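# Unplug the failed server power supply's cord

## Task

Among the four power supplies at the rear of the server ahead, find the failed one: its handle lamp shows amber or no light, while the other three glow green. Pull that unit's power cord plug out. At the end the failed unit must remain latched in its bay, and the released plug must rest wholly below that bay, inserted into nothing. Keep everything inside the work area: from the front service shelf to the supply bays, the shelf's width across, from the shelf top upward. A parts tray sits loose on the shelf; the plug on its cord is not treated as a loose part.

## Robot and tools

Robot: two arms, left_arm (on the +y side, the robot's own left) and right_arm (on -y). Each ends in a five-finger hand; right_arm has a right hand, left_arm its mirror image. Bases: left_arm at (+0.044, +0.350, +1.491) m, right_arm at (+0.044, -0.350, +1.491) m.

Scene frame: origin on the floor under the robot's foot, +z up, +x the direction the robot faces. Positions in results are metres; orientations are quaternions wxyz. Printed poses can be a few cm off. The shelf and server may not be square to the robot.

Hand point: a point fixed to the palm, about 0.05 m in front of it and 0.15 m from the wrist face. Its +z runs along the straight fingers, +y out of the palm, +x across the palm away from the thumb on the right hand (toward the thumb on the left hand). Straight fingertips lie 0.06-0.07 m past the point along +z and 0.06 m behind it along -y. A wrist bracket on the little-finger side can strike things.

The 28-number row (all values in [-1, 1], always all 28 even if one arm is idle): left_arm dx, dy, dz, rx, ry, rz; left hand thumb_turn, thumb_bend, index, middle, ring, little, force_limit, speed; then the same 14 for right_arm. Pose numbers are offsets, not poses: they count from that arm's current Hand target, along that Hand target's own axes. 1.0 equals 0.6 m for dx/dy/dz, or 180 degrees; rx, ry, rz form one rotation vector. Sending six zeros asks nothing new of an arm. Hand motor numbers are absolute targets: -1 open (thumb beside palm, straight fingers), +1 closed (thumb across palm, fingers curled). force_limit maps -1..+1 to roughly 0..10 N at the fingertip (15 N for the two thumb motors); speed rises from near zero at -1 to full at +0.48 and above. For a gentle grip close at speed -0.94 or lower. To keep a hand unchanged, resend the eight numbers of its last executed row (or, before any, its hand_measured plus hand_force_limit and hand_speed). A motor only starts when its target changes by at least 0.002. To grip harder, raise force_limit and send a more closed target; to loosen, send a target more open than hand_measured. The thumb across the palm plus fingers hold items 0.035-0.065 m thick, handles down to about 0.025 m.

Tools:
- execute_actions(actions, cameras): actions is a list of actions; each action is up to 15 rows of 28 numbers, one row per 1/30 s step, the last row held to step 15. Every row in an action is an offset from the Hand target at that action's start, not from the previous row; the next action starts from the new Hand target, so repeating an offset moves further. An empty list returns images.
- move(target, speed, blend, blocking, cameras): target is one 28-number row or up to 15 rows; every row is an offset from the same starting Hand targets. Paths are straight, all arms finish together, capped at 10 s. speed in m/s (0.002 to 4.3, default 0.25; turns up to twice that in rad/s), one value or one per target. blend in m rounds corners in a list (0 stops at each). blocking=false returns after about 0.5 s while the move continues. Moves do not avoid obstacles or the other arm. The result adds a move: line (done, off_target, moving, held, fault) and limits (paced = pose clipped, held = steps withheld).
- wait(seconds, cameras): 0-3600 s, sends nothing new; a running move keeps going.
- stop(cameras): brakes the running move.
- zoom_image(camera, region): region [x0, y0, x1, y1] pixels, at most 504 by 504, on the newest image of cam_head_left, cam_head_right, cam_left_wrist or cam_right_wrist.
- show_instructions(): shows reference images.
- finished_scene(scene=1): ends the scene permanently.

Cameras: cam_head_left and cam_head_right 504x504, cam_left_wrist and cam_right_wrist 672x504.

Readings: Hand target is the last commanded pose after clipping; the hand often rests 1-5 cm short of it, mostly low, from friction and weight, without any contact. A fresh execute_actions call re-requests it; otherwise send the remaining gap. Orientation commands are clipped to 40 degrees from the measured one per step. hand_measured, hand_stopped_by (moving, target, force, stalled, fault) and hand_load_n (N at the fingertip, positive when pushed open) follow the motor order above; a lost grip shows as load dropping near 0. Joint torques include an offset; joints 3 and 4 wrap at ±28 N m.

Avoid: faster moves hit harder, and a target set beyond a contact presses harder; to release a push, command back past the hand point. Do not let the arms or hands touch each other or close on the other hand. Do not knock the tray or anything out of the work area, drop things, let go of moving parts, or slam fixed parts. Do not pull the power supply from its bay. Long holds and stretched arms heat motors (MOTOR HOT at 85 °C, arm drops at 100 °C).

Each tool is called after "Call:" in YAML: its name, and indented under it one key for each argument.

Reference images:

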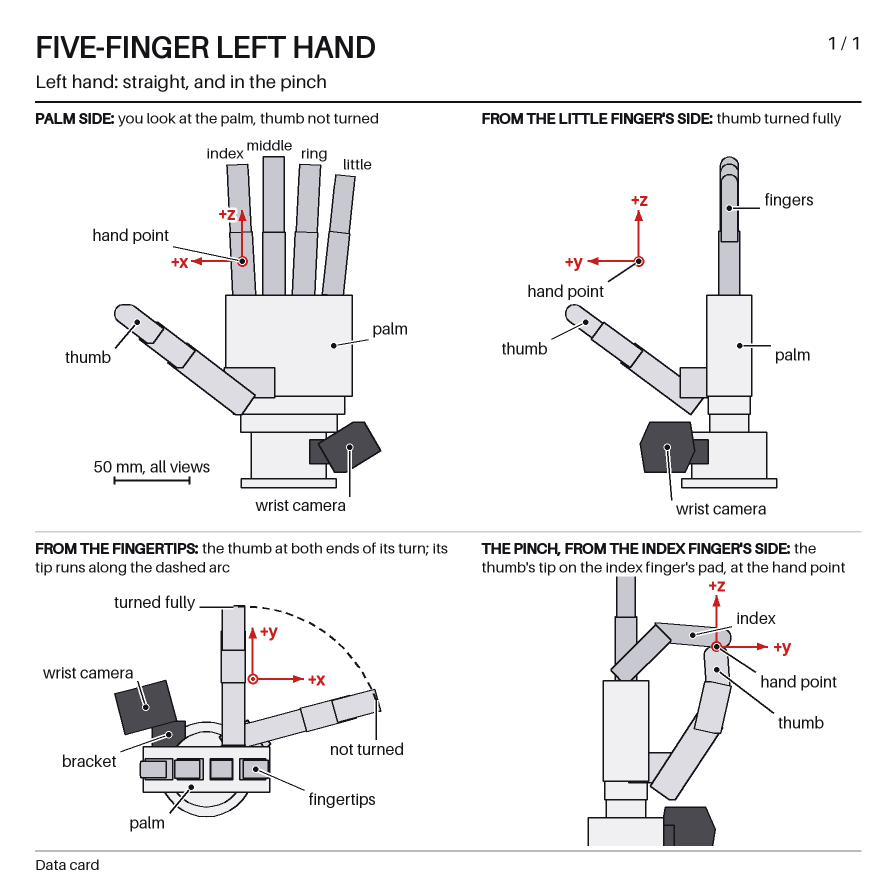

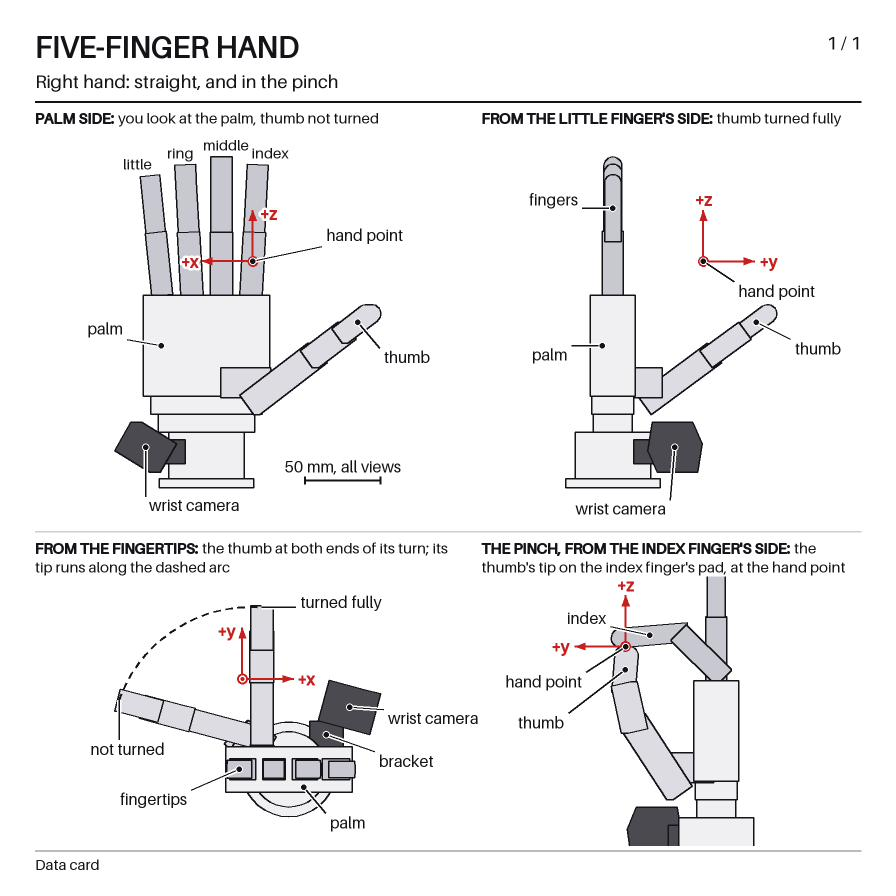

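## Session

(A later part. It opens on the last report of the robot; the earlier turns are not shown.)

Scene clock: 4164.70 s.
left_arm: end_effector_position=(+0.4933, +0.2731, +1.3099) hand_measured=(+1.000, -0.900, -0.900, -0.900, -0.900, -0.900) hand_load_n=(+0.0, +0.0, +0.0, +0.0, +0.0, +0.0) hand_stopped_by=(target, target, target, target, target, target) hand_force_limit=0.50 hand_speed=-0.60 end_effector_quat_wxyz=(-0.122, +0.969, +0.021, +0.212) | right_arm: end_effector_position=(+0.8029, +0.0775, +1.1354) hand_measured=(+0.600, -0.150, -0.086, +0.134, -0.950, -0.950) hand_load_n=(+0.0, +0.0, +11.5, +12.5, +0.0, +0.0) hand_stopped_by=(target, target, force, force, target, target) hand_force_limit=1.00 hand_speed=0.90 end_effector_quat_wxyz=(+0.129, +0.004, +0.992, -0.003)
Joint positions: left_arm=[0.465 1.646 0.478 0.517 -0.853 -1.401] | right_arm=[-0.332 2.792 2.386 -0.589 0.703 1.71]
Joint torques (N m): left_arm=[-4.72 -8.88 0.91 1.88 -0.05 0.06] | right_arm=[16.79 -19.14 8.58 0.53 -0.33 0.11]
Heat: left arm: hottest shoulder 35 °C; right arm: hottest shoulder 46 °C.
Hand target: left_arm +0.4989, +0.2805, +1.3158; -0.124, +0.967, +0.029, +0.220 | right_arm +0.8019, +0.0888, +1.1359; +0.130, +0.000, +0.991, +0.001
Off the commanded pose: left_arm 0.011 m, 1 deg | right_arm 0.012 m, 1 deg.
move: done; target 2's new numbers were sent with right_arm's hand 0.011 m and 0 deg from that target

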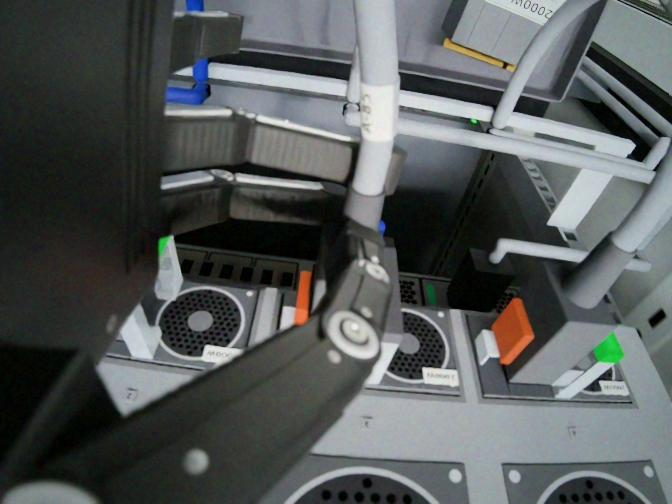

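Call:
move:
  target:
    - [0,0,0,0,0,0,1,-0.9,-0.9,-0.9,-0.9,-0.9,0.5,-0.6, 0,0,0,0,0,0,0.6,-0.15,-0.5,-0.3,-0.95,-0.95,1.0,0.0]
    - [0,0,0,0,0,0,1,-0.9,-0.9,-0.9,-0.9,-0.9,0.5,-0.6, 0,0,0,0,0,0,0.6,-0.15,0.6,0.8,-0.95,-0.95,1.0,1.0]
  speed: 0.05
  cameras: ["cam_right_wrist"]

Call:
zoom_image:
  camera: "cam_right_wrist"
  region: [200, 40, 520, 360]

Scene clock: 4174.50 s.
left_arm: end_effector_position=(+0.4933, +0.2731, +1.3099) hand_measured=(+1.000, -0.900, -0.900, -0.900, -0.900, -0.900) hand_load_n=(+0.0, +0.0, +0.0, +0.0, +0.0, +0.0) hand_stopped_by=(target, target, target, target, target, target) hand_force_limit=0.50 hand_speed=-0.60 end_effector_quat_wxyz=(-0.122, +0.969, +0.021, +0.212) | right_arm: end_effector_position=(+0.8030, +0.0776, +1.1353) hand_measured=(+0.600, -0.150, -0.048, +0.176, -0.950, -0.950) hand_load_n=(-0.5, +0.0, +21.5, +24.0, +0.0, +0.0) hand_stopped_by=(target, target, force, force, target, target) hand_force_limit=1.00 hand_speed=1.00 end_effector_quat_wxyz=(+0.129, +0.007, +0.992, -0.003)
Joint positions: left_arm=[0.465 1.646 0.478 0.517 -0.853 -1.401] | right_arm=[-0.331 2.792 2.386 -0.589 0.703 1.717]
Joint torques (N m): left_arm=[-4.84 -8.88 0.92 1.91 -0.05 0.05] | right_arm=[16.85 -19.19 8.66 0.44 -0.34 0.06]
Heat: left arm: hottest shoulder 35 °C; right arm: hottest shoulder 46 °C.
Hand target: left_arm +0.4989, +0.2805, +1.3158; -0.124, +0.967, +0.029, +0.220 | right_arm +0.8017, +0.0890, +1.1359; +0.130, +0.000, +0.991, +0.001
Off the commanded pose: left_arm 0.011 m, 1 deg | right_arm 0.011 m, 1 deg.
move: done; target 2's new numbers were sent with right_arm's hand 0.011 m and 1 deg from that target

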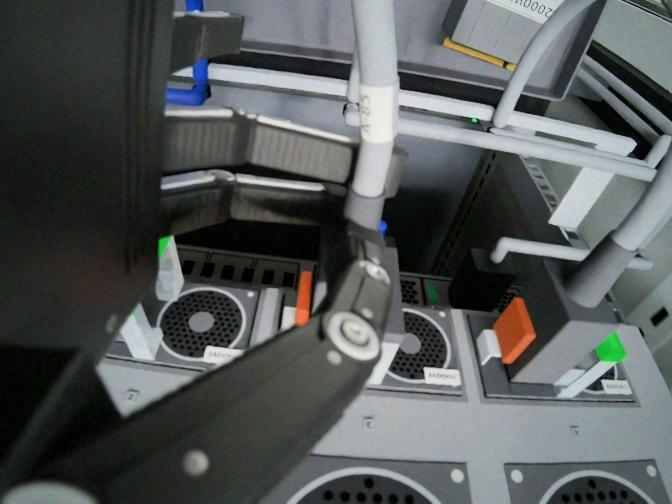

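Scaled by 1.575 from the camera's image (finer frame: 960x720).

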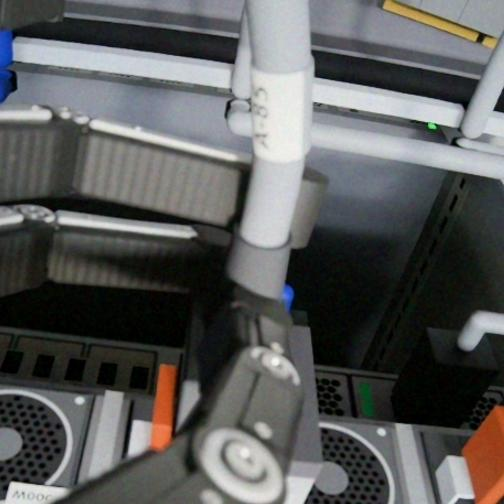

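Call:
move:
  target:
    - [0,0,0,0,0,0,1,-0.9,-0.9,-0.9,-0.9,-0.9,0.5,-0.6, 0.0483,0.02,-0.013,0,0,0,0.6,-0.15,0.6,0.8,-0.95,-0.95,1.0,1.0]
  speed: 0.1

Scene clock: 4179.87 s.
left_arm: end_effector_position=(+0.4933, +0.2731, +1.3099) hand_measured=(+1.000, -0.900, -0.900, -0.900, -0.900, -0.900) hand_load_n=(+0.0, +0.0, +0.0, +0.0, +0.0, +0.0) hand_stopped_by=(target, target, target, target, target, target) hand_force_limit=0.50 hand_speed=-0.60 end_effector_quat_wxyz=(-0.122, +0.969, +0.021, +0.212) | right_arm: end_effector_position=(+0.7987, +0.0770, +1.1339) hand_measured=(+0.600, -0.150, -0.048, +0.176, -0.950, -0.950) hand_load_n=(+0.0, +0.0, +21.5, +20.5, -0.5, +0.0) hand_stopped_by=(target, target, force, force, target, target) hand_force_limit=1.00 hand_speed=1.00 end_effector_quat_wxyz=(+0.140, +0.028, +0.990, +0.001)
Joint positions: left_arm=[0.465 1.646 0.478 0.517 -0.853 -1.401] | right_arm=[-0.331 2.768 2.309 -0.506 0.704 1.741]
Joint torques (N m): left_arm=[-4.95 -8.88 0.91 1.91 -0.03 0.06] | right_arm=[18.61 -20.84 3.47 0.4 0.11 0.08]
Heat: left arm: hottest shoulder 35 °C; right arm: hottest shoulder 47 °C.
Hand target: left_arm +0.4989, +0.2805, +1.3158; -0.124, +0.967, +0.029, +0.220 | right_arm +0.7716, +0.1010, +1.1359; +0.130, +0.000, +0.991, +0.001
Off the commanded pose: left_arm 0.011 m, 1 deg | right_arm 0.036 m, 3 deg.
move: off_target (right_arm)

Call:
move:
  target:
    - [0,0,0,0,0,0,1,-0.9,-0.9,-0.9,-0.9,-0.9,0.5,-0.6, 0.0483,0.02,-0.013,0,0,0,0.6,-0.15,0.6,0.8,-0.95,-0.95,1.0,1.0]
  speed: 0.1
  cameras: ["cam_right_wrist"]

Scene clock: 4184.90 s.
left_arm: end_effector_position=(+0.4933, +0.2731, +1.3099) hand_measured=(+1.000, -0.900, -0.900, -0.900, -0.900, -0.900) hand_load_n=(+0.0, +0.0, +0.0, +0.0, +0.0, -0.5) hand_stopped_by=(target, target, target, target, target, target) hand_force_limit=0.50 hand_speed=-0.60 end_effector_quat_wxyz=(-0.122, +0.969, +0.021, +0.212) | right_arm: end_effector_position=(+0.7560, +0.0982, +1.1360) hand_measured=(+0.600, -0.150, -0.046, +0.178, -0.950, -0.950) hand_load_n=(+0.0, +0.0, +0.0, +1.5, +0.0, +0.0) hand_stopped_by=(target, target, force, force, target, target) hand_force_limit=1.00 hand_speed=1.00 end_effector_quat_wxyz=(+0.136, +0.018, +0.991, -0.002)
Joint positions: left_arm=[0.465 1.646 0.478 0.517 -0.853 -1.401] | right_arm=[-0.293 2.734 2.169 -0.441 0.728 1.77]
Joint torques (N m): left_arm=[-5.01 -9 0.87 1.91 -0.05 0.06] | right_arm=[16.85 -20.31 5.09 0.58 -0.42 0.07]
Heat: left arm: hottest shoulder 35 °C; right arm: hottest shoulder 47 °C.
Hand target: left_arm +0.4989, +0.2805, +1.3158; -0.124, +0.967, +0.029, +0.220 | right_arm +0.7418, +0.1128, +1.1359; +0.130, +0.000, +0.991, +0.001
Off the commanded pose: left_arm 0.011 m, 1 deg | right_arm 0.021 m, 2 deg.
move: off_target (right_arm)

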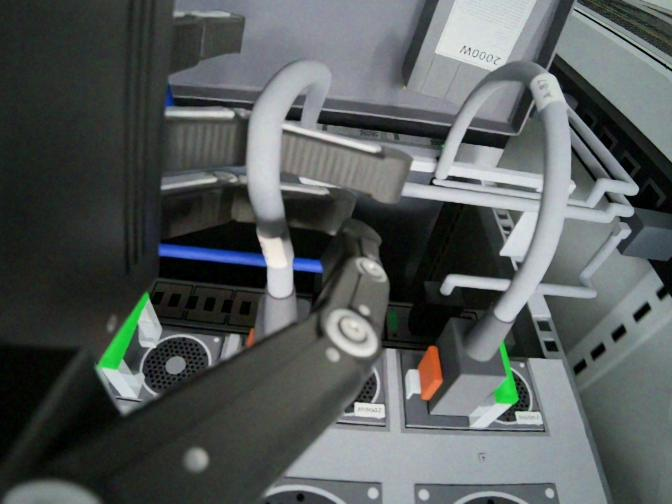

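Call:
move:
  target:
    - [0,0,0,0,0,0,1,-0.9,-0.9,-0.9,-0.9,-0.9,0.5,-0.6, 0,0,0,0,0,0,0.6,-0.15,0.1,0.35,-0.95,-0.95,1.0,0.0]
  speed: 0.05
  cameras: ["all"]

Call:
zoom_image:
  camera: "cam_head_left"
  region: [220, 290, 340, 410]

Call:
zoom_image:
  camera: "cam_head_right"
  region: [160, 290, 280, 410]

Call:
zoom_image:
  camera: "cam_right_wrist"
  region: [160, 20, 480, 340]

Scene clock: 4257.20 s.
left_arm: end_effector_position=(+0.4933, +0.2731, +1.3099) hand_measured=(+1.000, -0.900, -0.900, -0.900, -0.900, -0.900) hand_load_n=(+0.0, +0.0, +0.0, +0.0, +0.0, +0.0) hand_stopped_by=(target, target, target, target, target, target) hand_force_limit=0.50 hand_speed=-0.60 end_effector_quat_wxyz=(-0.122, +0.969, +0.021, +0.212) | right_arm: end_effector_position=(+0.7561, +0.0975, +1.1355) hand_measured=(+0.600, -0.150, +0.100, +0.350, -0.950, -0.950) hand_load_n=(+0.0, +0.0, +0.0, +3.5, +0.0, +0.0) hand_stopped_by=(target, target, target, target, target, target) hand_force_limit=1.00 hand_speed=0.00 end_effector_quat_wxyz=(+0.135, +0.018, +0.991, -0.003)
Joint positions: left_arm=[0.465 1.646 0.478 0.517 -0.853 -1.401] | right_arm=[-0.294 2.734 2.169 -0.441 0.728 1.77]
Joint torques (N m): left_arm=[-5.07 -8.82 0.91 1.89 -0.05 0.07] | right_arm=[16.26 -19.72 4.96 0.28 -0.36 0.09]
Heat: left arm: hottest shoulder 35 °C; right arm: hottest shoulder 45 °C.
Hand target: left_arm +0.4989, +0.2805, +1.3158; -0.124, +0.967, +0.029, +0.220 | right_arm +0.7417, +0.1129, +1.1360; +0.130, +0.000, +0.991, +0.001
Off the commanded pose: left_arm 0.011 m, 1 deg | right_arm 0.021 m, 2 deg.
move: done

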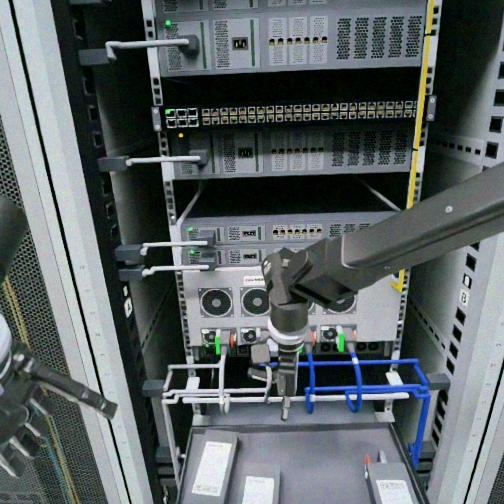

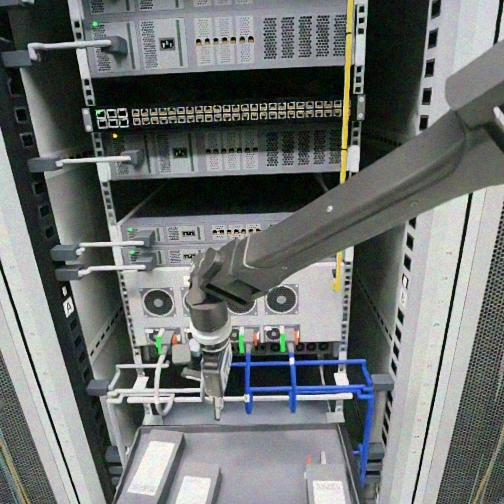

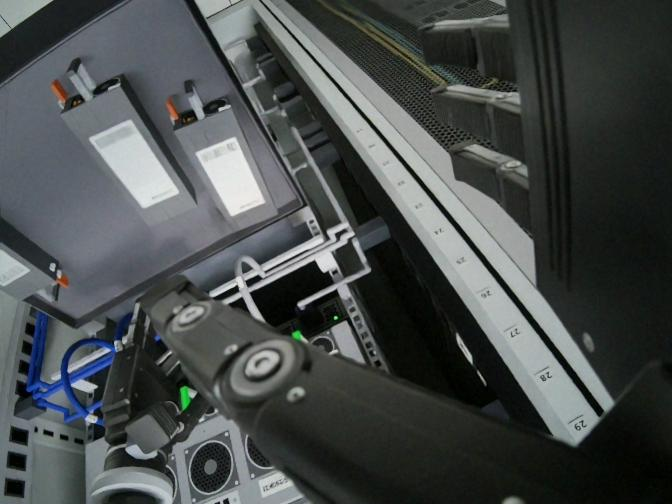

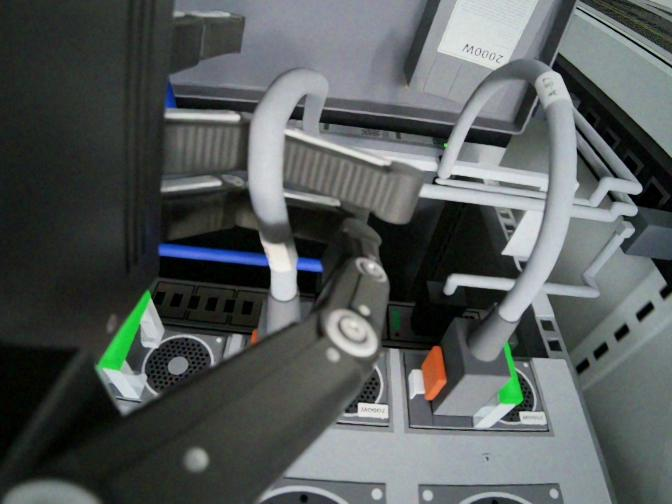

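Scaled by 4.200 from the camera's image (finer frame: 720x720).

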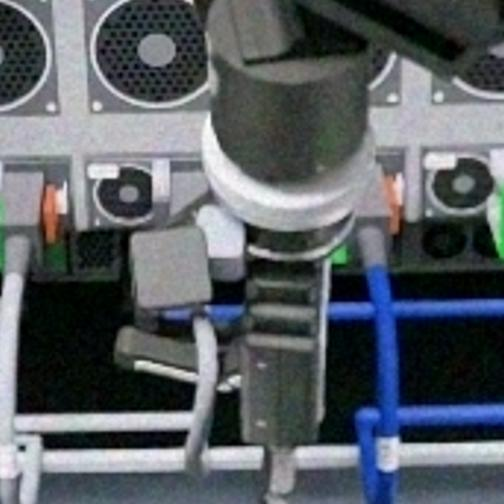

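Scaled by 4.200 from the camera's image (finer frame: 720x720).

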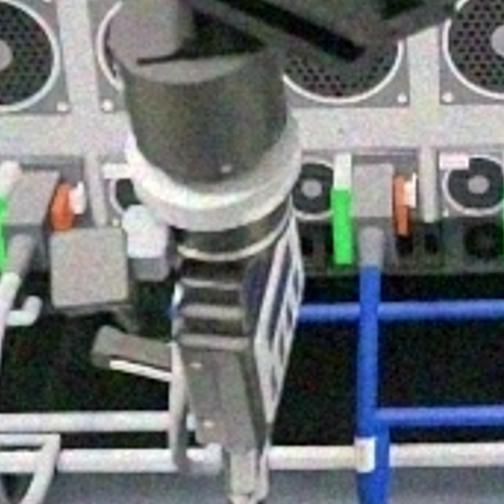

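Scaled by 1.575 from the camera's image (finer frame: 960x720).

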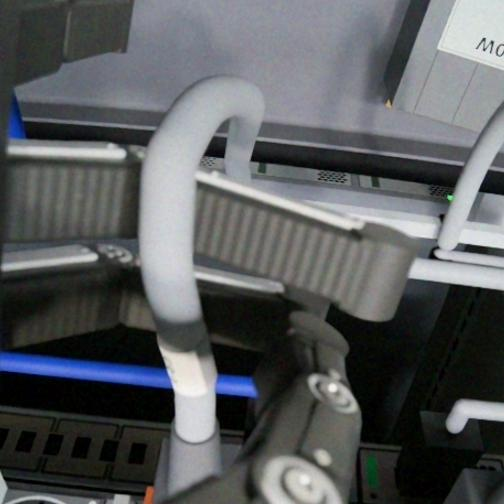

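Call:
move:
  target:
    - [0,0,0,0,0,0,1,-0.9,-0.9,-0.9,-0.9,-0.9,0.5,-0.6, 0.0483,0,-0.013,0,0,0,0.6,-0.15,0.1,0.35,-0.95,-0.95,1.0,0.0]
  speed: 0.1
  cameras: ["cam_right_wrist"]

Scene clock: 4265.03 s.
left_arm: end_effector_position=(+0.4933, +0.2731, +1.3099) hand_measured=(+1.000, -0.900, -0.900, -0.900, -0.900, -0.900) hand_load_n=(+0.0, -0.5, +0.5, +0.0, +0.0, +0.0) hand_stopped_by=(target, target, target, target, target, target) hand_force_limit=0.50 hand_speed=-0.60 end_effector_quat_wxyz=(-0.122, +0.969, +0.021, +0.212) | right_arm: end_effector_position=(+0.7532, +0.0934, +1.1377) hand_measured=(+0.600, -0.150, +0.100, +0.350, -0.950, -0.950) hand_load_n=(+0.0, +0.0, +2.5, +6.0, +0.0, +0.0) hand_stopped_by=(target, target, target, target, target, target) hand_force_limit=1.00 hand_speed=0.00 end_effector_quat_wxyz=(+0.154, +0.041, +0.987, +0.003)
Joint positions: left_arm=[0.465 1.646 0.478 0.517 -0.853 -1.401] | right_arm=[-0.294 2.707 2.085 -0.332 0.731 1.782]
Joint torques (N m): left_arm=[-4.95 -8.88 0.91 1.87 -0.05 0.07] | right_arm=[17.85 -20.78 0.9 -0.4 -0.25 0.14]
Heat: left arm: hottest shoulder 35 °C; right arm: hottest shoulder 45 °C.
Hand target: left_arm +0.4989, +0.2805, +1.3158; -0.124, +0.967, +0.029, +0.220 | right_arm +0.7117, +0.1130, +1.1361; +0.130, +0.000, +0.991, +0.001
Off the commanded pose: left_arm 0.011 m, 1 deg | right_arm 0.046 m, 5 deg.
move: off_target (right_arm)

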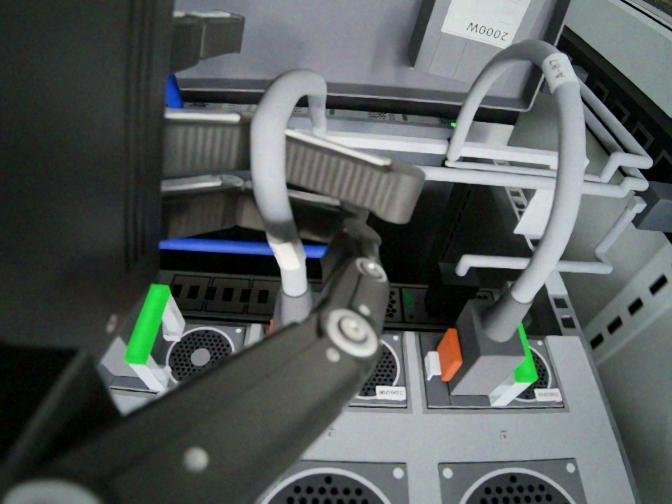

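Call:
move:
  target:
    - [0,0,0,0,0,0,1,-0.9,-0.9,-0.9,-0.9,-0.9,0.5,-0.6, 0.0483,0,-0.013,0,0,0,0.6,-0.15,0.1,0.35,-0.95,-0.95,1.0,0.0]
  speed: 0.1
  cameras: ["cam_right_wrist"]

Scene clock: 4284.13 s.
left_arm: end_effector_position=(+0.4933, +0.2731, +1.3099) hand_measured=(+1.000, -0.900, -0.900, -0.900, -0.900, -0.900) hand_load_n=(+0.0, +0.0, +0.0, +0.0, +0.0, +0.0) hand_stopped_by=(target, target, target, target, target, target) hand_force_limit=0.50 hand_speed=-0.60 end_effector_quat_wxyz=(-0.122, +0.969, +0.021, +0.212) | right_arm: end_effector_position=(+0.7487, +0.0914, +1.1387) hand_measured=(+0.600, -0.150, +0.100, +0.348, -0.950, -0.950) hand_load_n=(+0.0, -0.5, +7.0, +9.0, +0.0, +0.0) hand_stopped_by=(target, target, target, target, target, target) hand_force_limit=1.00 hand_speed=0.00 end_effector_quat_wxyz=(+0.169, +0.057, +0.984, +0.013)
Joint positions: left_arm=[0.465 1.646 0.478 0.517 -0.853 -1.401] | right_arm=[-0.295 2.687 2.016 -0.239 0.72 1.787]
Joint torques (N m): left_arm=[-4.84 -9 0.87 1.88 -0.04 0.06] | right_arm=[18.84 -21.71 -2.29 -1.42 0.47 0.13]
Heat: left arm: hottest shoulder 35 °C; right arm: hottest shoulder 45 °C.
Hand target: left_arm +0.4989, +0.2805, +1.3158; -0.124, +0.967, +0.029, +0.220 | right_arm +0.6817, +0.1130, +1.1361; +0.130, +0.000, +0.991, +0.001
Off the commanded pose: left_arm 0.011 m, 1 deg | right_arm 0.070 m, 8 deg.
move: off_target (right_arm)

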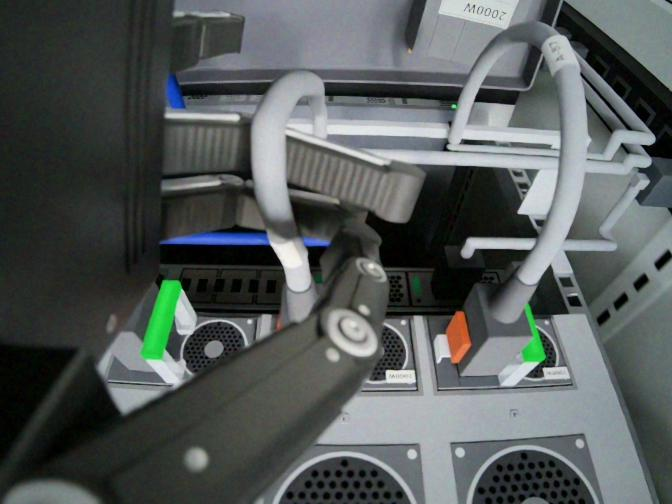

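Call:
move:
  target:
    - [0,0,0,0,0,0,1,-0.9,-0.9,-0.9,-0.9,-0.9,0.5,-0.6, 0.0644,0,-0.0173,0,0,0,0.6,-0.15,0.1,0.35,-0.95,-0.95,1.0,0.0]
  speed: 0.1
  cameras: ["cam_right_wrist"]

Scene clock: 4292.47 s.
left_arm: end_effector_position=(+0.4933, +0.2731, +1.3099) hand_measured=(+1.000, -0.900, -0.900, -0.900, -0.900, -0.900) hand_load_n=(+0.0, +0.0, +0.0, +0.0, +0.0, +0.0) hand_stopped_by=(target, target, target, target, target, target) hand_force_limit=0.50 hand_speed=-0.60 end_effector_quat_wxyz=(-0.122, +0.969, +0.021, +0.212) | right_arm: end_effector_position=(+0.7475, +0.0908, +1.1410) hand_measured=(+0.600, -0.150, +0.098, +0.348, -0.950, -0.950) hand_load_n=(-0.5, +0.0, +13.5, +12.0, +0.0, +0.0) hand_stopped_by=(target, target, target, target, target, target) hand_force_limit=1.00 hand_speed=0.00 end_effector_quat_wxyz=(+0.189, +0.074, +0.979, +0.026)
Joint positions: left_arm=[0.465 1.646 0.478 0.517 -0.853 -1.401] | right_arm=[-0.297 2.675 1.959 -0.135 0.706 1.787]
Joint torques (N m): left_arm=[-5.01 -8.88 0.92 1.92 -0.06 0.06] | right_arm=[19.78 -21.25 -6.74 -1.96 1.36 0.25]
Heat: left arm: hottest shoulder 35 °C; right arm: hottest shoulder 45 °C.
Hand target: left_arm +0.4989, +0.2805, +1.3158; -0.124, +0.967, +0.029, +0.220 | right_arm +0.6416, +0.1130, +1.1361; +0.130, +0.000, +0.991, +0.001
Off the commanded pose: left_arm 0.011 m, 1 deg | right_arm 0.108 m, 11 deg.
move: off_target (right_arm)

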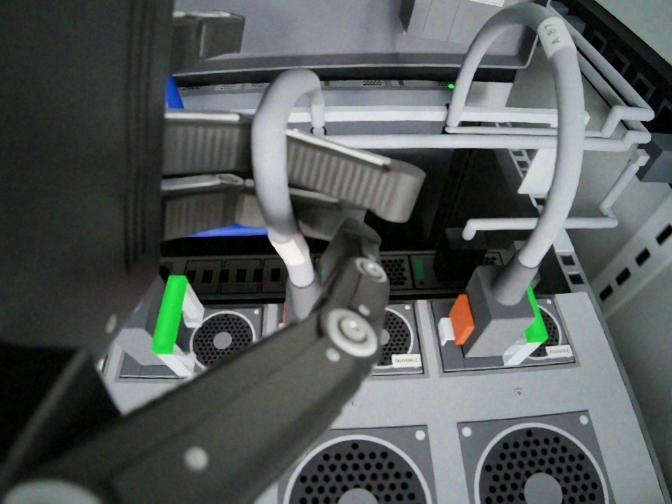

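Call:
move:
  target:
    - [0,0,0,0,0,0,1,-0.9,-0.9,-0.9,-0.9,-0.9,0.5,-0.6, 0.0644,0,-0.0173,0,0,0,0.6,-0.15,0.1,0.35,-0.95,-0.95,1.0,0.0]
  speed: 0.1
  cameras: ["cam_right_wrist"]

Scene clock: 4297.47 s.
left_arm: end_effector_position=(+0.4933, +0.2731, +1.3099) hand_measured=(+1.000, -0.900, -0.900, -0.900, -0.900, -0.900) hand_load_n=(+0.0, +0.0, +0.0, +0.0, +0.0, +0.0) hand_stopped_by=(target, target, target, target, target, target) hand_force_limit=0.50 hand_speed=-0.60 end_effector_quat_wxyz=(-0.122, +0.969, +0.021, +0.212) | right_arm: end_effector_position=(+0.7467, +0.0904, +1.1427) hand_measured=(+0.600, -0.150, +0.098, +0.348, -0.950, -0.950) hand_load_n=(+0.0, +0.0, +19.0, +15.0, +0.0, +0.0) hand_stopped_by=(target, target, target, target, target, target) hand_force_limit=1.00 hand_speed=0.00 end_effector_quat_wxyz=(+0.206, +0.089, +0.974, +0.036)
Joint positions: left_arm=[0.465 1.646 0.478 0.517 -0.853 -1.401] | right_arm=[-0.298 2.671 1.919 -0.05 0.697 1.787]
Joint torques (N m): left_arm=[-4.84 -8.82 0.91 1.92 -0.05 0.07] | right_arm=[20.54 -20.13 -10.86 -2.33 2.14 0.33]
Heat: left arm: hottest shoulder 35 °C; right arm: hottest shoulder 46 °C.
Hand target: left_arm +0.4989, +0.2805, +1.3158; -0.124, +0.967, +0.029, +0.220 | right_arm +0.6018, +0.1129, +1.1362; +0.130, +0.000, +0.991, +0.001
Off the commanded pose: left_arm 0.011 m, 1 deg | right_arm 0.147 m, 14 deg.
move: off_target (right_arm)

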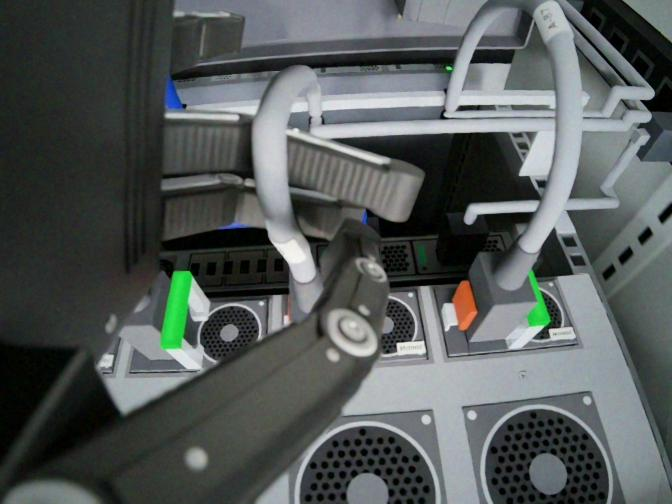

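Call:
move:
  target:
    - [0,0,0,0,0,0,1,-0.9,-0.9,-0.9,-0.9,-0.9,0.5,-0.6, 0.0966,0,-0.026,0,0,0,0.6,-0.15,0.1,0.35,-0.95,-0.95,1.0,0.0]
  speed: 0.1
  cameras: ["cam_right_wrist"]

Scene clock: 4306.90 s.
left_arm: end_effector_position=(+0.4933, +0.2731, +1.3099) hand_measured=(+1.000, -0.900, -0.900, -0.900, -0.900, -0.900) hand_load_n=(+0.0, +0.0, +0.0, +0.0, +0.0, +0.0) hand_stopped_by=(target, target, target, target, target, target) hand_force_limit=0.50 hand_speed=-0.60 end_effector_quat_wxyz=(-0.122, +0.969, +0.021, +0.212) | right_arm: end_effector_position=(+0.7450, +0.0901, +1.1443) hand_measured=(+0.600, -0.150, +0.098, +0.348, -0.950, -0.950) hand_load_n=(+0.0, +0.0, +27.5, +18.5, +0.0, +0.0) hand_stopped_by=(target, target, target, target, target, target) hand_force_limit=1.00 hand_speed=0.00 end_effector_quat_wxyz=(+0.228, +0.100, +0.967, +0.045)
Joint positions: left_arm=[0.465 1.646 0.478 0.517 -0.853 -1.401] | right_arm=[-0.299 2.67 1.876 0.054 0.688 1.771]
Joint torques (N m): left_arm=[-4.89 -9.05 0.87 1.87 -0.05 0.07] | right_arm=[21.89 -19.66 -16.03 -2.35 3.22 0.53]
Heat: left arm: hottest shoulder 35 °C; right arm: hottest shoulder 46 °C.
Hand target: left_arm +0.4989, +0.2805, +1.3158; -0.124, +0.967, +0.029, +0.220 | right_arm +0.5417, +0.1129, +1.1362; +0.130, +0.000, +0.991, +0.001
Off the commanded pose: left_arm 0.011 m, 1 deg | right_arm 0.205 m, 17 deg.
move: off_target (right_arm)

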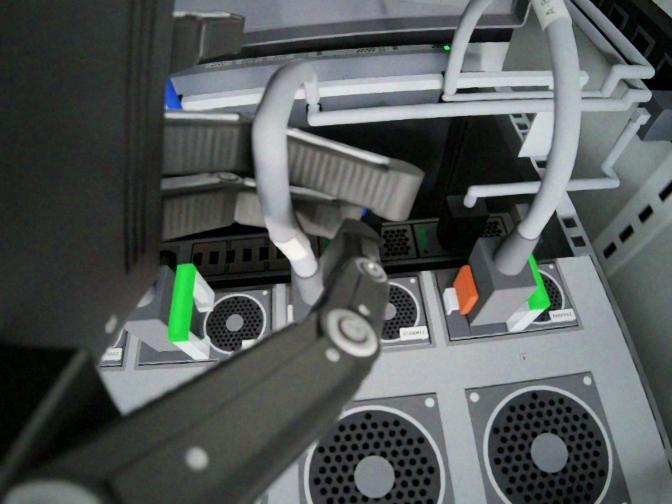

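Call:
move:
  target:
    - [0,0,0,0,0,0,1,-0.9,-0.9,-0.9,-0.9,-0.9,0.5,-0.6, -0.322,0,0.0867,0,0,0,0.6,-0.15,0.1,0.35,-0.95,-0.95,1.0,0.0]
    - [0,0,0,0,0,0,1,-0.9,-0.9,-0.9,-0.9,-0.9,0.5,-0.6, -0.322,0,0.0867,0,0,0,0.6,-0.3,-0.6,-0.7,-0.95,-0.95,1.0,0.0]
  speed: 0.12
  cameras: ["cam_right_wrist"]

Scene clock: 4358.77 s.
left_arm: end_effector_position=(+0.4933, +0.2731, +1.3099) hand_measured=(+1.000, -0.900, -0.900, -0.900, -0.900, -0.900) hand_load_n=(+0.0, +0.0, +0.0, +0.0, +0.0, +0.0) hand_stopped_by=(target, target, target, target, target, target) hand_force_limit=0.50 hand_speed=-0.60 end_effector_quat_wxyz=(-0.122, +0.969, +0.021, +0.212) | right_arm: end_effector_position=(+0.7485, +0.0997, +1.1363) hand_measured=(+0.600, -0.300, -0.600, -0.700, -0.950, -0.950) hand_load_n=(+0.0, +0.0, +0.0, -0.5, +0.5, +0.0) hand_stopped_by=(target, target, target, target, target, target) hand_force_limit=1.00 hand_speed=0.00 end_effector_quat_wxyz=(+0.132, +0.008, +0.991, +0.000)
Joint positions: left_arm=[0.465 1.646 0.478 0.517 -0.853 -1.401] | right_arm=[-0.291 2.724 2.144 -0.436 0.721 1.76]
Joint torques (N m): left_arm=[-5.01 -8.7 0.92 1.89 -0.05 0.05] | right_arm=[16.79 -18.73 6.93 0.44 -0.09 0.2]
Heat: left arm: hottest shoulder 35 °C; right arm: hottest wrist yaw 49 °C.
Hand target: left_arm +0.4989, +0.2805, +1.3158; -0.124, +0.967, +0.029, +0.220 | right_arm +0.7418, +0.1128, +1.1358; +0.130, +0.000, +0.991, +0.001
Off the commanded pose: left_arm 0.011 m, 1 deg | right_arm 0.015 m, 1 deg.
move: off_target (right_arm); target 2's new numbers were sent with right_arm's hand 0.029 m and 2 deg from that target

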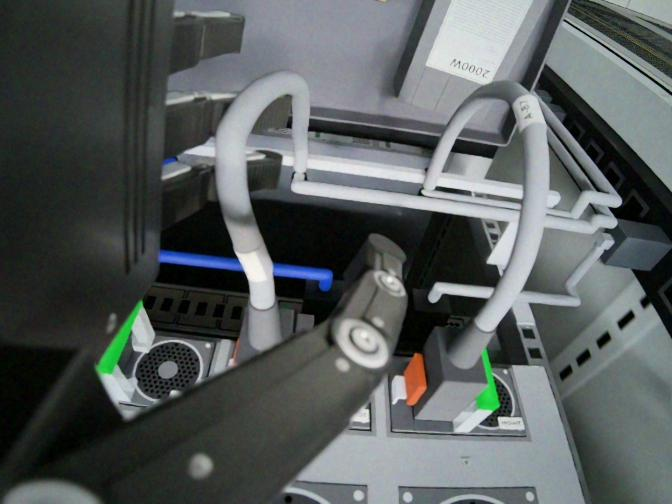

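Call:
zoom_image:
  camera: "cam_right_wrist"
  region: [90, 200, 540, 500]

Call:
zoom_image:
  camera: "cam_right_wrist"
  region: [140, 160, 340, 400]

Scaled by 1.120 from the camera's image (finer frame: 960x720).

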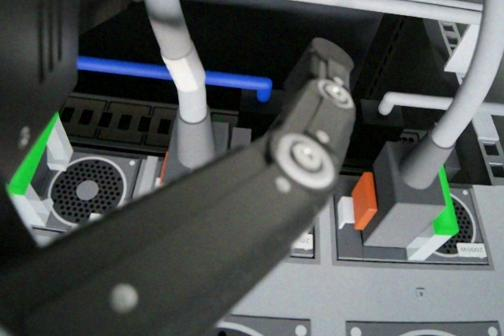

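Scaled by 2.100 from the camera's image (finer frame: 960x720).

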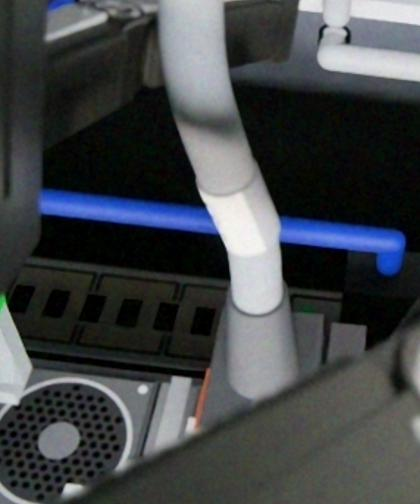

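Call:
move:
  target:
    - [0,0,0,0,0,0,1,-0.9,-0.9,-0.9,-0.9,-0.9,0.5,-0.6, -0.04,-0.005,0.005,0,0,0,0.95,-0.6,-0.6,-0.6,-0.95,-0.95,1.0,0.0]
    - [0,0,0,0,0,0,1,-0.9,-0.9,-0.9,-0.9,-0.9,0.5,-0.6, -0.04,-0.005,0.005,0,0,0,0.95,-0.6,0.2,0.3,-0.95,-0.95,1.0,0.0]
  speed: 0.1
  cameras: ["cam_right_wrist"]

Call:
zoom_image:
  camera: "cam_right_wrist"
  region: [160, 20, 480, 340]

Scene clock: 4404.47 s.
left_arm: end_effector_position=(+0.4933, +0.2731, +1.3099) hand_measured=(+1.000, -0.900, -0.900, -0.900, -0.900, -0.900) hand_load_n=(+0.0, +0.0, +0.0, +0.0, +0.0, +0.0) hand_stopped_by=(target, target, target, target, target, target) hand_force_limit=0.50 hand_speed=-0.60 end_effector_quat_wxyz=(-0.122, +0.969, +0.021, +0.212) | right_arm: end_effector_position=(+0.7635, +0.1026, +1.1367) hand_measured=(+0.950, -0.600, +0.200, +0.300, -0.950, -0.950) hand_load_n=(+0.0, +0.0, +1.5, +0.5, +0.0, +0.0) hand_stopped_by=(target, target, target, target, target, target) hand_force_limit=1.00 hand_speed=0.00 end_effector_quat_wxyz=(+0.128, +0.005, +0.992, -0.002)
Joint positions: left_arm=[0.465 1.646 0.478 0.517 -0.853 -1.401] | right_arm=[-0.293 2.762 2.247 -0.51 0.721 1.757]
Joint torques (N m): left_arm=[-4.95 -8.82 0.87 1.89 -0.06 0.05] | right_arm=[16.32 -19.43 7.8 0.29 -0.31 0.12]
Heat: left arm: hottest shoulder 35 °C; right arm: hottest shoulder 46 °C.
Hand target: left_arm +0.4989, +0.2805, +1.3158; -0.124, +0.967, +0.029, +0.220 | right_arm +0.7658, +0.1099, +1.1393; +0.130, +0.000, +0.991, +0.001
Off the commanded pose: left_arm 0.011 m, 1 deg | right_arm 0.008 m, 1 deg.
move: done

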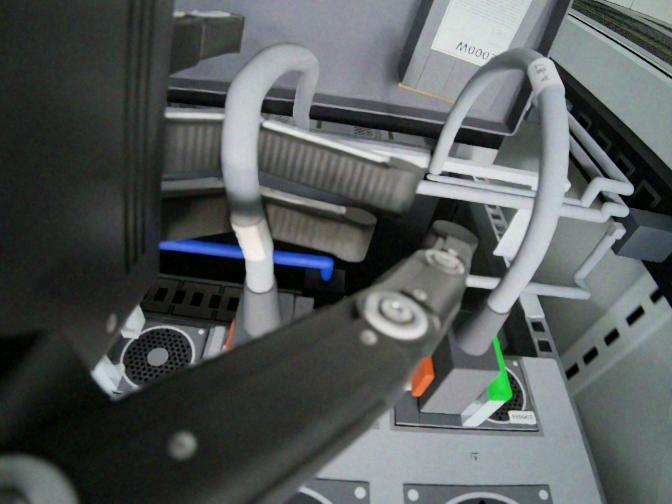

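Scaled by 1.575 from the camera's image (finer frame: 960x720).

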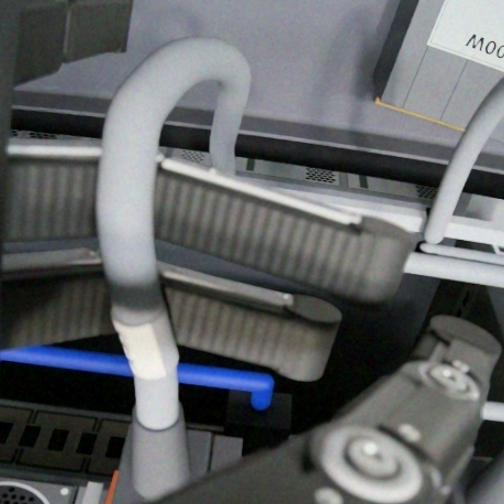

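Call:
move:
  target: [0,0,0,0,0,0,1,-0.9,-0.9,-0.9,-0.9,-0.9,0.5,-0.6, -0.0416,-0.004,0.0147,0,0,0,0.95,-0.6,0.2,0.3,-0.95,-0.95,1.0,0.0]
  speed: 0.1
  cameras: ["cam_right_wrist"]

Scene clock: 4413.37 s.
left_arm: end_effector_position=(+0.4933, +0.2731, +1.3099) hand_measured=(+1.000, -0.900, -0.900, -0.900, -0.900, -0.900) hand_load_n=(+0.0, +0.0, +0.0, +0.0, +0.0, +0.0) hand_stopped_by=(target, target, target, target, target, target) hand_force_limit=0.50 hand_speed=-0.60 end_effector_quat_wxyz=(-0.122, +0.969, +0.021, +0.212) | right_arm: end_effector_position=(+0.7771, +0.1108, +1.1354) hand_measured=(+0.950, -0.600, +0.200, +0.300, -0.950, -0.950) hand_load_n=(+0.0, +0.0, +0.5, +0.0, +0.0, +0.0) hand_stopped_by=(target, target, target, target, target, target) hand_force_limit=1.00 hand_speed=0.00 end_effector_quat_wxyz=(+0.123, -0.007, +0.992, -0.002)
Joint positions: left_arm=[0.465 1.646 0.478 0.517 -0.853 -1.401] | right_arm=[-0.293 2.826 2.394 -0.604 0.717 1.741]
Joint torques (N m): left_arm=[-4.84 -8.76 0.91 1.94 -0.05 0.06] | right_arm=[15.44 -20.01 9.65 0.7 -0.4 0.07]
Heat: left arm: hottest shoulder 35 °C; right arm: hottest shoulder 46 °C.
Hand target: left_arm +0.4989, +0.2805, +1.3158; -0.124, +0.967, +0.029, +0.220 | right_arm +0.7920, +0.1076, +1.1371; +0.130, +0.000, +0.991, +0.001
Off the commanded pose: left_arm 0.011 m, 1 deg | right_arm 0.016 m, 1 deg.
move: off_target (right_arm)

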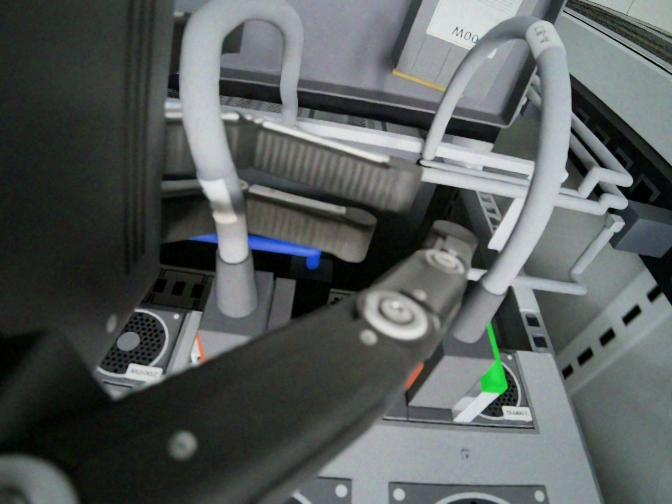

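Call:
move:
  target: [0,0,0,0,0,0,1,-0.9,-0.9,-0.9,-0.9,-0.9,0.5,-0.6, 0.2167,-0.0167,-0.0928,0,0,0,0.95,-0.6,0.2,0.3,-0.95,-0.95,1.0,0.0]
  speed: 0.4
  cameras: ["cam_right_wrist"]

Scene clock: 4420.03 s.
left_arm: end_effector_position=(+0.4933, +0.2731, +1.3099) hand_measured=(+1.000, -0.900, -0.900, -0.900, -0.900, -0.900) hand_load_n=(+0.0, +0.0, +0.0, -0.5, +0.0, +0.0) hand_stopped_by=(target, target, target, target, target, target) hand_force_limit=0.50 hand_speed=-0.60 end_effector_quat_wxyz=(-0.122, +0.969, +0.021, +0.212) | right_arm: end_effector_position=(+0.7473, +0.0939, +1.1416) hand_measured=(+0.950, -0.600, +0.198, +0.300, -0.950, -0.950) hand_load_n=(+0.0, +0.0, +22.0, +6.0, +0.0, +0.0) hand_stopped_by=(target, target, target, target, target, target) hand_force_limit=1.00 hand_speed=0.00 end_effector_quat_wxyz=(+0.186, +0.059, +0.980, +0.038)
Joint positions: left_arm=[0.465 1.646 0.478 0.517 -0.853 -1.401] | right_arm=[-0.302 2.671 1.958 -0.14 0.672 1.758]
Joint torques (N m): left_arm=[-4.84 -8.88 0.9 1.91 -0.05 0.06] | right_arm=[19.84 -24.64 -8.79 -2.55 2.69 0.42]
Heat: left arm: hottest shoulder 35 °C; right arm: hottest shoulder 46 °C.
Hand target: left_arm +0.4989, +0.2805, +1.3158; -0.124, +0.967, +0.029, +0.220 | right_arm +0.6522, +0.0974, +1.1573; +0.130, +0.000, +0.991, +0.001
Off the commanded pose: left_arm 0.011 m, 1 deg | right_arm 0.097 m, 10 deg.
move: off_target (right_arm)

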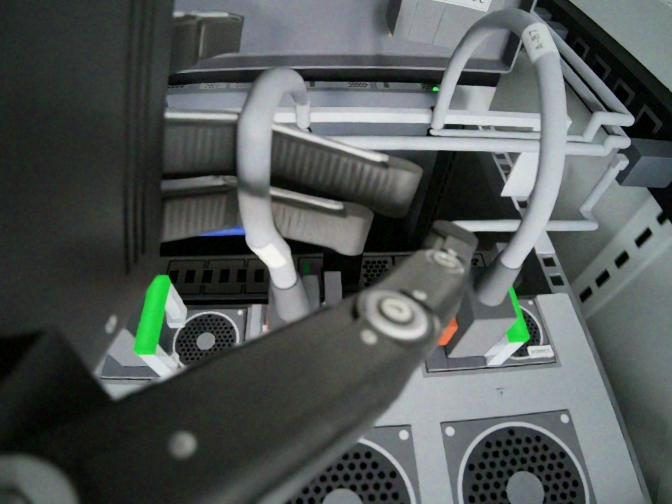

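Call:
zoom_image:
  camera: "cam_right_wrist"
  region: [160, 20, 480, 340]

Call:
zoom_image:
  camera: "cam_right_wrist"
  region: [220, 50, 370, 200]

Scaled by 1.575 from the camera's image (finer frame: 960x720).

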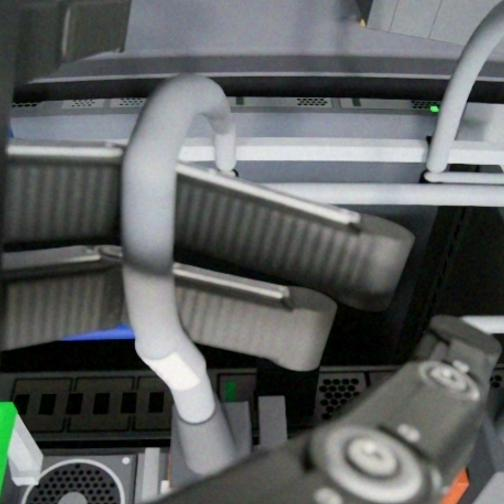

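Scaled by 3.360 from the camera's image (finer frame: 960x720).

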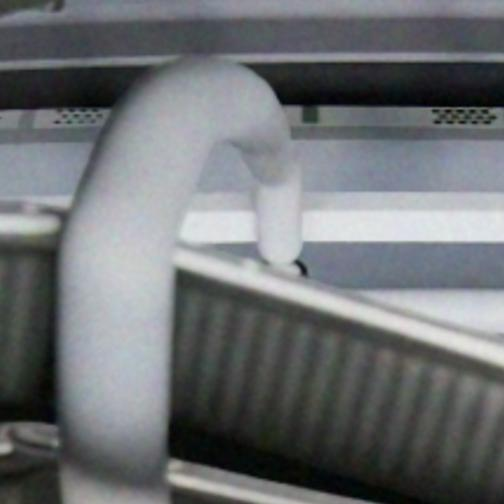

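Call:
move:
  target:
    - [0,0,0,0,0,0,1,-0.9,-0.9,-0.9,-0.9,-0.9,0.5,-0.6, -0.1867,0,0.0535,0,0,0,0.95,-0.6,0.2,0.3,-0.95,-0.95,1.0,0.0]
    - [0,0,0,0,0,0,1,-0.9,-0.9,-0.9,-0.9,-0.9,0.5,-0.6, -0.1867,0,0.0535,0,0,0,0.95,-0.6,-0.6,-0.7,-0.95,-0.95,1.0,0.0]
    - [0,0,0,0,0,0,1,-0.9,-0.9,-0.9,-0.9,-0.9,0.5,-0.6, -0.2117,-0.025,0.033,0,0,0,0.95,-0.6,-0.6,-0.7,-0.95,-0.95,1.0,0.0]
  speed: 0.12
  cameras: ["cam_right_wrist"]

Scene clock: 4465.53 s.
left_arm: end_effector_position=(+0.4933, +0.2731, +1.3099) hand_measured=(+1.000, -0.900, -0.900, -0.900, -0.900, -0.900) hand_load_n=(+0.0, +0.0, +0.0, +0.0, +0.0, +0.0) hand_stopped_by=(target, target, target, target, target, target) hand_force_limit=0.50 hand_speed=-0.60 end_effector_quat_wxyz=(-0.122, +0.969, +0.021, +0.212) | right_arm: end_effector_position=(+0.7775, +0.0773, +1.1613) hand_measured=(+0.950, -0.600, -0.600, -0.700, -0.950, -0.950) hand_load_n=(+0.0, +0.0, +0.0, +0.0, +0.0, +0.0) hand_stopped_by=(target, target, target, target, target, target) hand_force_limit=1.00 hand_speed=0.00 end_effector_quat_wxyz=(+0.127, +0.002, +0.992, -0.002)
Joint positions: left_arm=[0.465 1.646 0.478 0.517 -0.853 -1.401] | right_arm=[-0.304 2.678 2.179 -0.52 0.715 1.74]
Joint torques (N m): left_arm=[-4.95 -9 0.88 1.92 -0.05 0.07] | right_arm=[16.62 -21.6 6.15 0.58 -0.19 0.16]
Heat: left arm: hottest shoulder 35 °C; right arm: hottest shoulder 50 °C.
Hand target: left_arm +0.4989, +0.2805, +1.3158; -0.124, +0.967, +0.029, +0.220 | right_arm +0.7798, +0.0825, +1.1709; +0.130, +0.000, +0.991, +0.001
Off the commanded pose: left_arm 0.011 m, 1 deg | right_arm 0.011 m, 1 deg.
move: off_target (right_arm); target 2's new numbers were sent with right_arm's hand 0.021 m and 1 deg from that target

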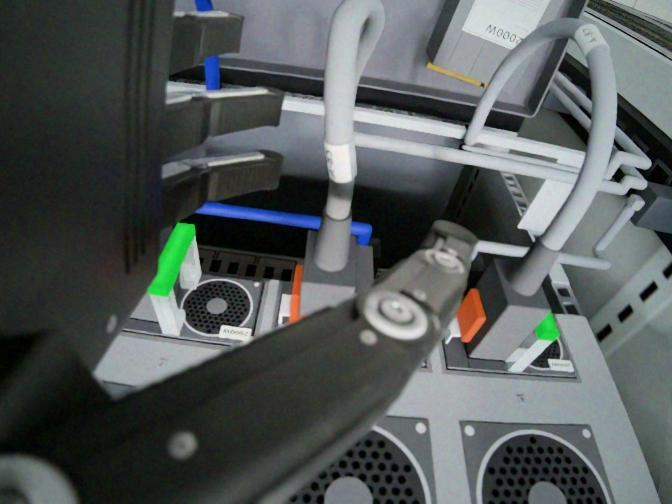

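Call:
move:
  target:
    - [0,0,0,0,0,0,1,-0.9,-0.9,-0.9,-0.9,-0.9,0.5,-0.6, -0.0188,0.01,0.0206,0,0,0,0.9,-0.05,-0.35,-0.35,-0.95,-0.95,1.0,0.0]
  speed: 0.05
  cameras: ["cam_right_wrist"]

Call:
zoom_image:
  camera: "cam_right_wrist"
  region: [200, 40, 520, 360]

Scene clock: 4470.07 s.
left_arm: end_effector_position=(+0.4933, +0.2731, +1.3099) hand_measured=(+1.000, -0.900, -0.900, -0.900, -0.900, -0.900) hand_load_n=(+0.0, +0.0, +0.0, +0.0, +0.0, +0.0) hand_stopped_by=(target, target, target, target, target, target) hand_force_limit=0.50 hand_speed=-0.60 end_effector_quat_wxyz=(-0.122, +0.969, +0.021, +0.212) | right_arm: end_effector_position=(+0.7893, +0.0824, +1.1606) hand_measured=(+0.900, -0.050, -0.350, -0.350, -0.950, -0.950) hand_load_n=(+0.0, +0.0, +0.0, +0.5, +0.0, +0.0) hand_stopped_by=(target, target, target, target, target, target) hand_force_limit=1.00 hand_speed=0.00 end_effector_quat_wxyz=(+0.127, +0.002, +0.992, -0.002)
Joint positions: left_arm=[0.465 1.646 0.478 0.517 -0.853 -1.401] | right_arm=[-0.304 2.718 2.27 -0.571 0.715 1.739]
Joint torques (N m): left_arm=[-5.07 -8.94 0.95 1.94 -0.05 0.07] | right_arm=[16.26 -19.72 8.77 0.32 -0.3 0.1]
Heat: left arm: hottest shoulder 35 °C; right arm: hottest shoulder 50 °C.
Hand target: left_arm +0.4989, +0.2805, +1.3158; -0.124, +0.967, +0.029, +0.220 | right_arm +0.7940, +0.0884, +1.1620; +0.130, +0.000, +0.991, +0.001
Off the commanded pose: left_arm 0.011 m, 1 deg | right_arm 0.008 m, 0 deg.
move: done

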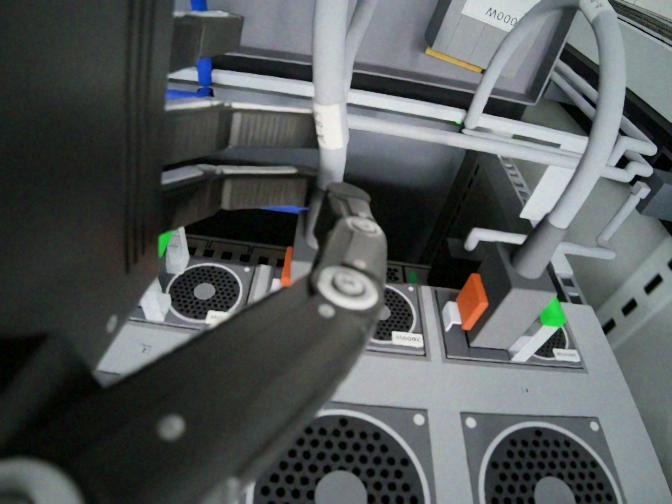

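Scaled by 1.575 from the camera's image (finer frame: 960x720).

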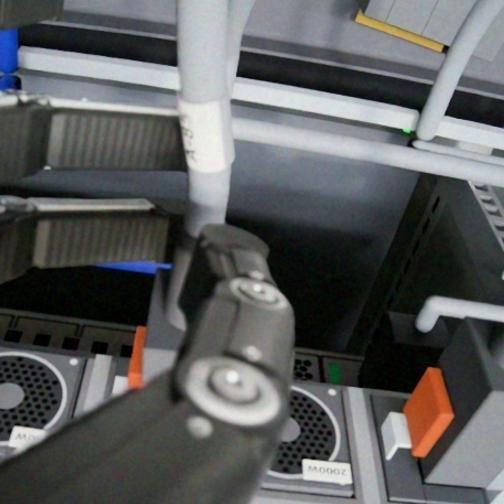

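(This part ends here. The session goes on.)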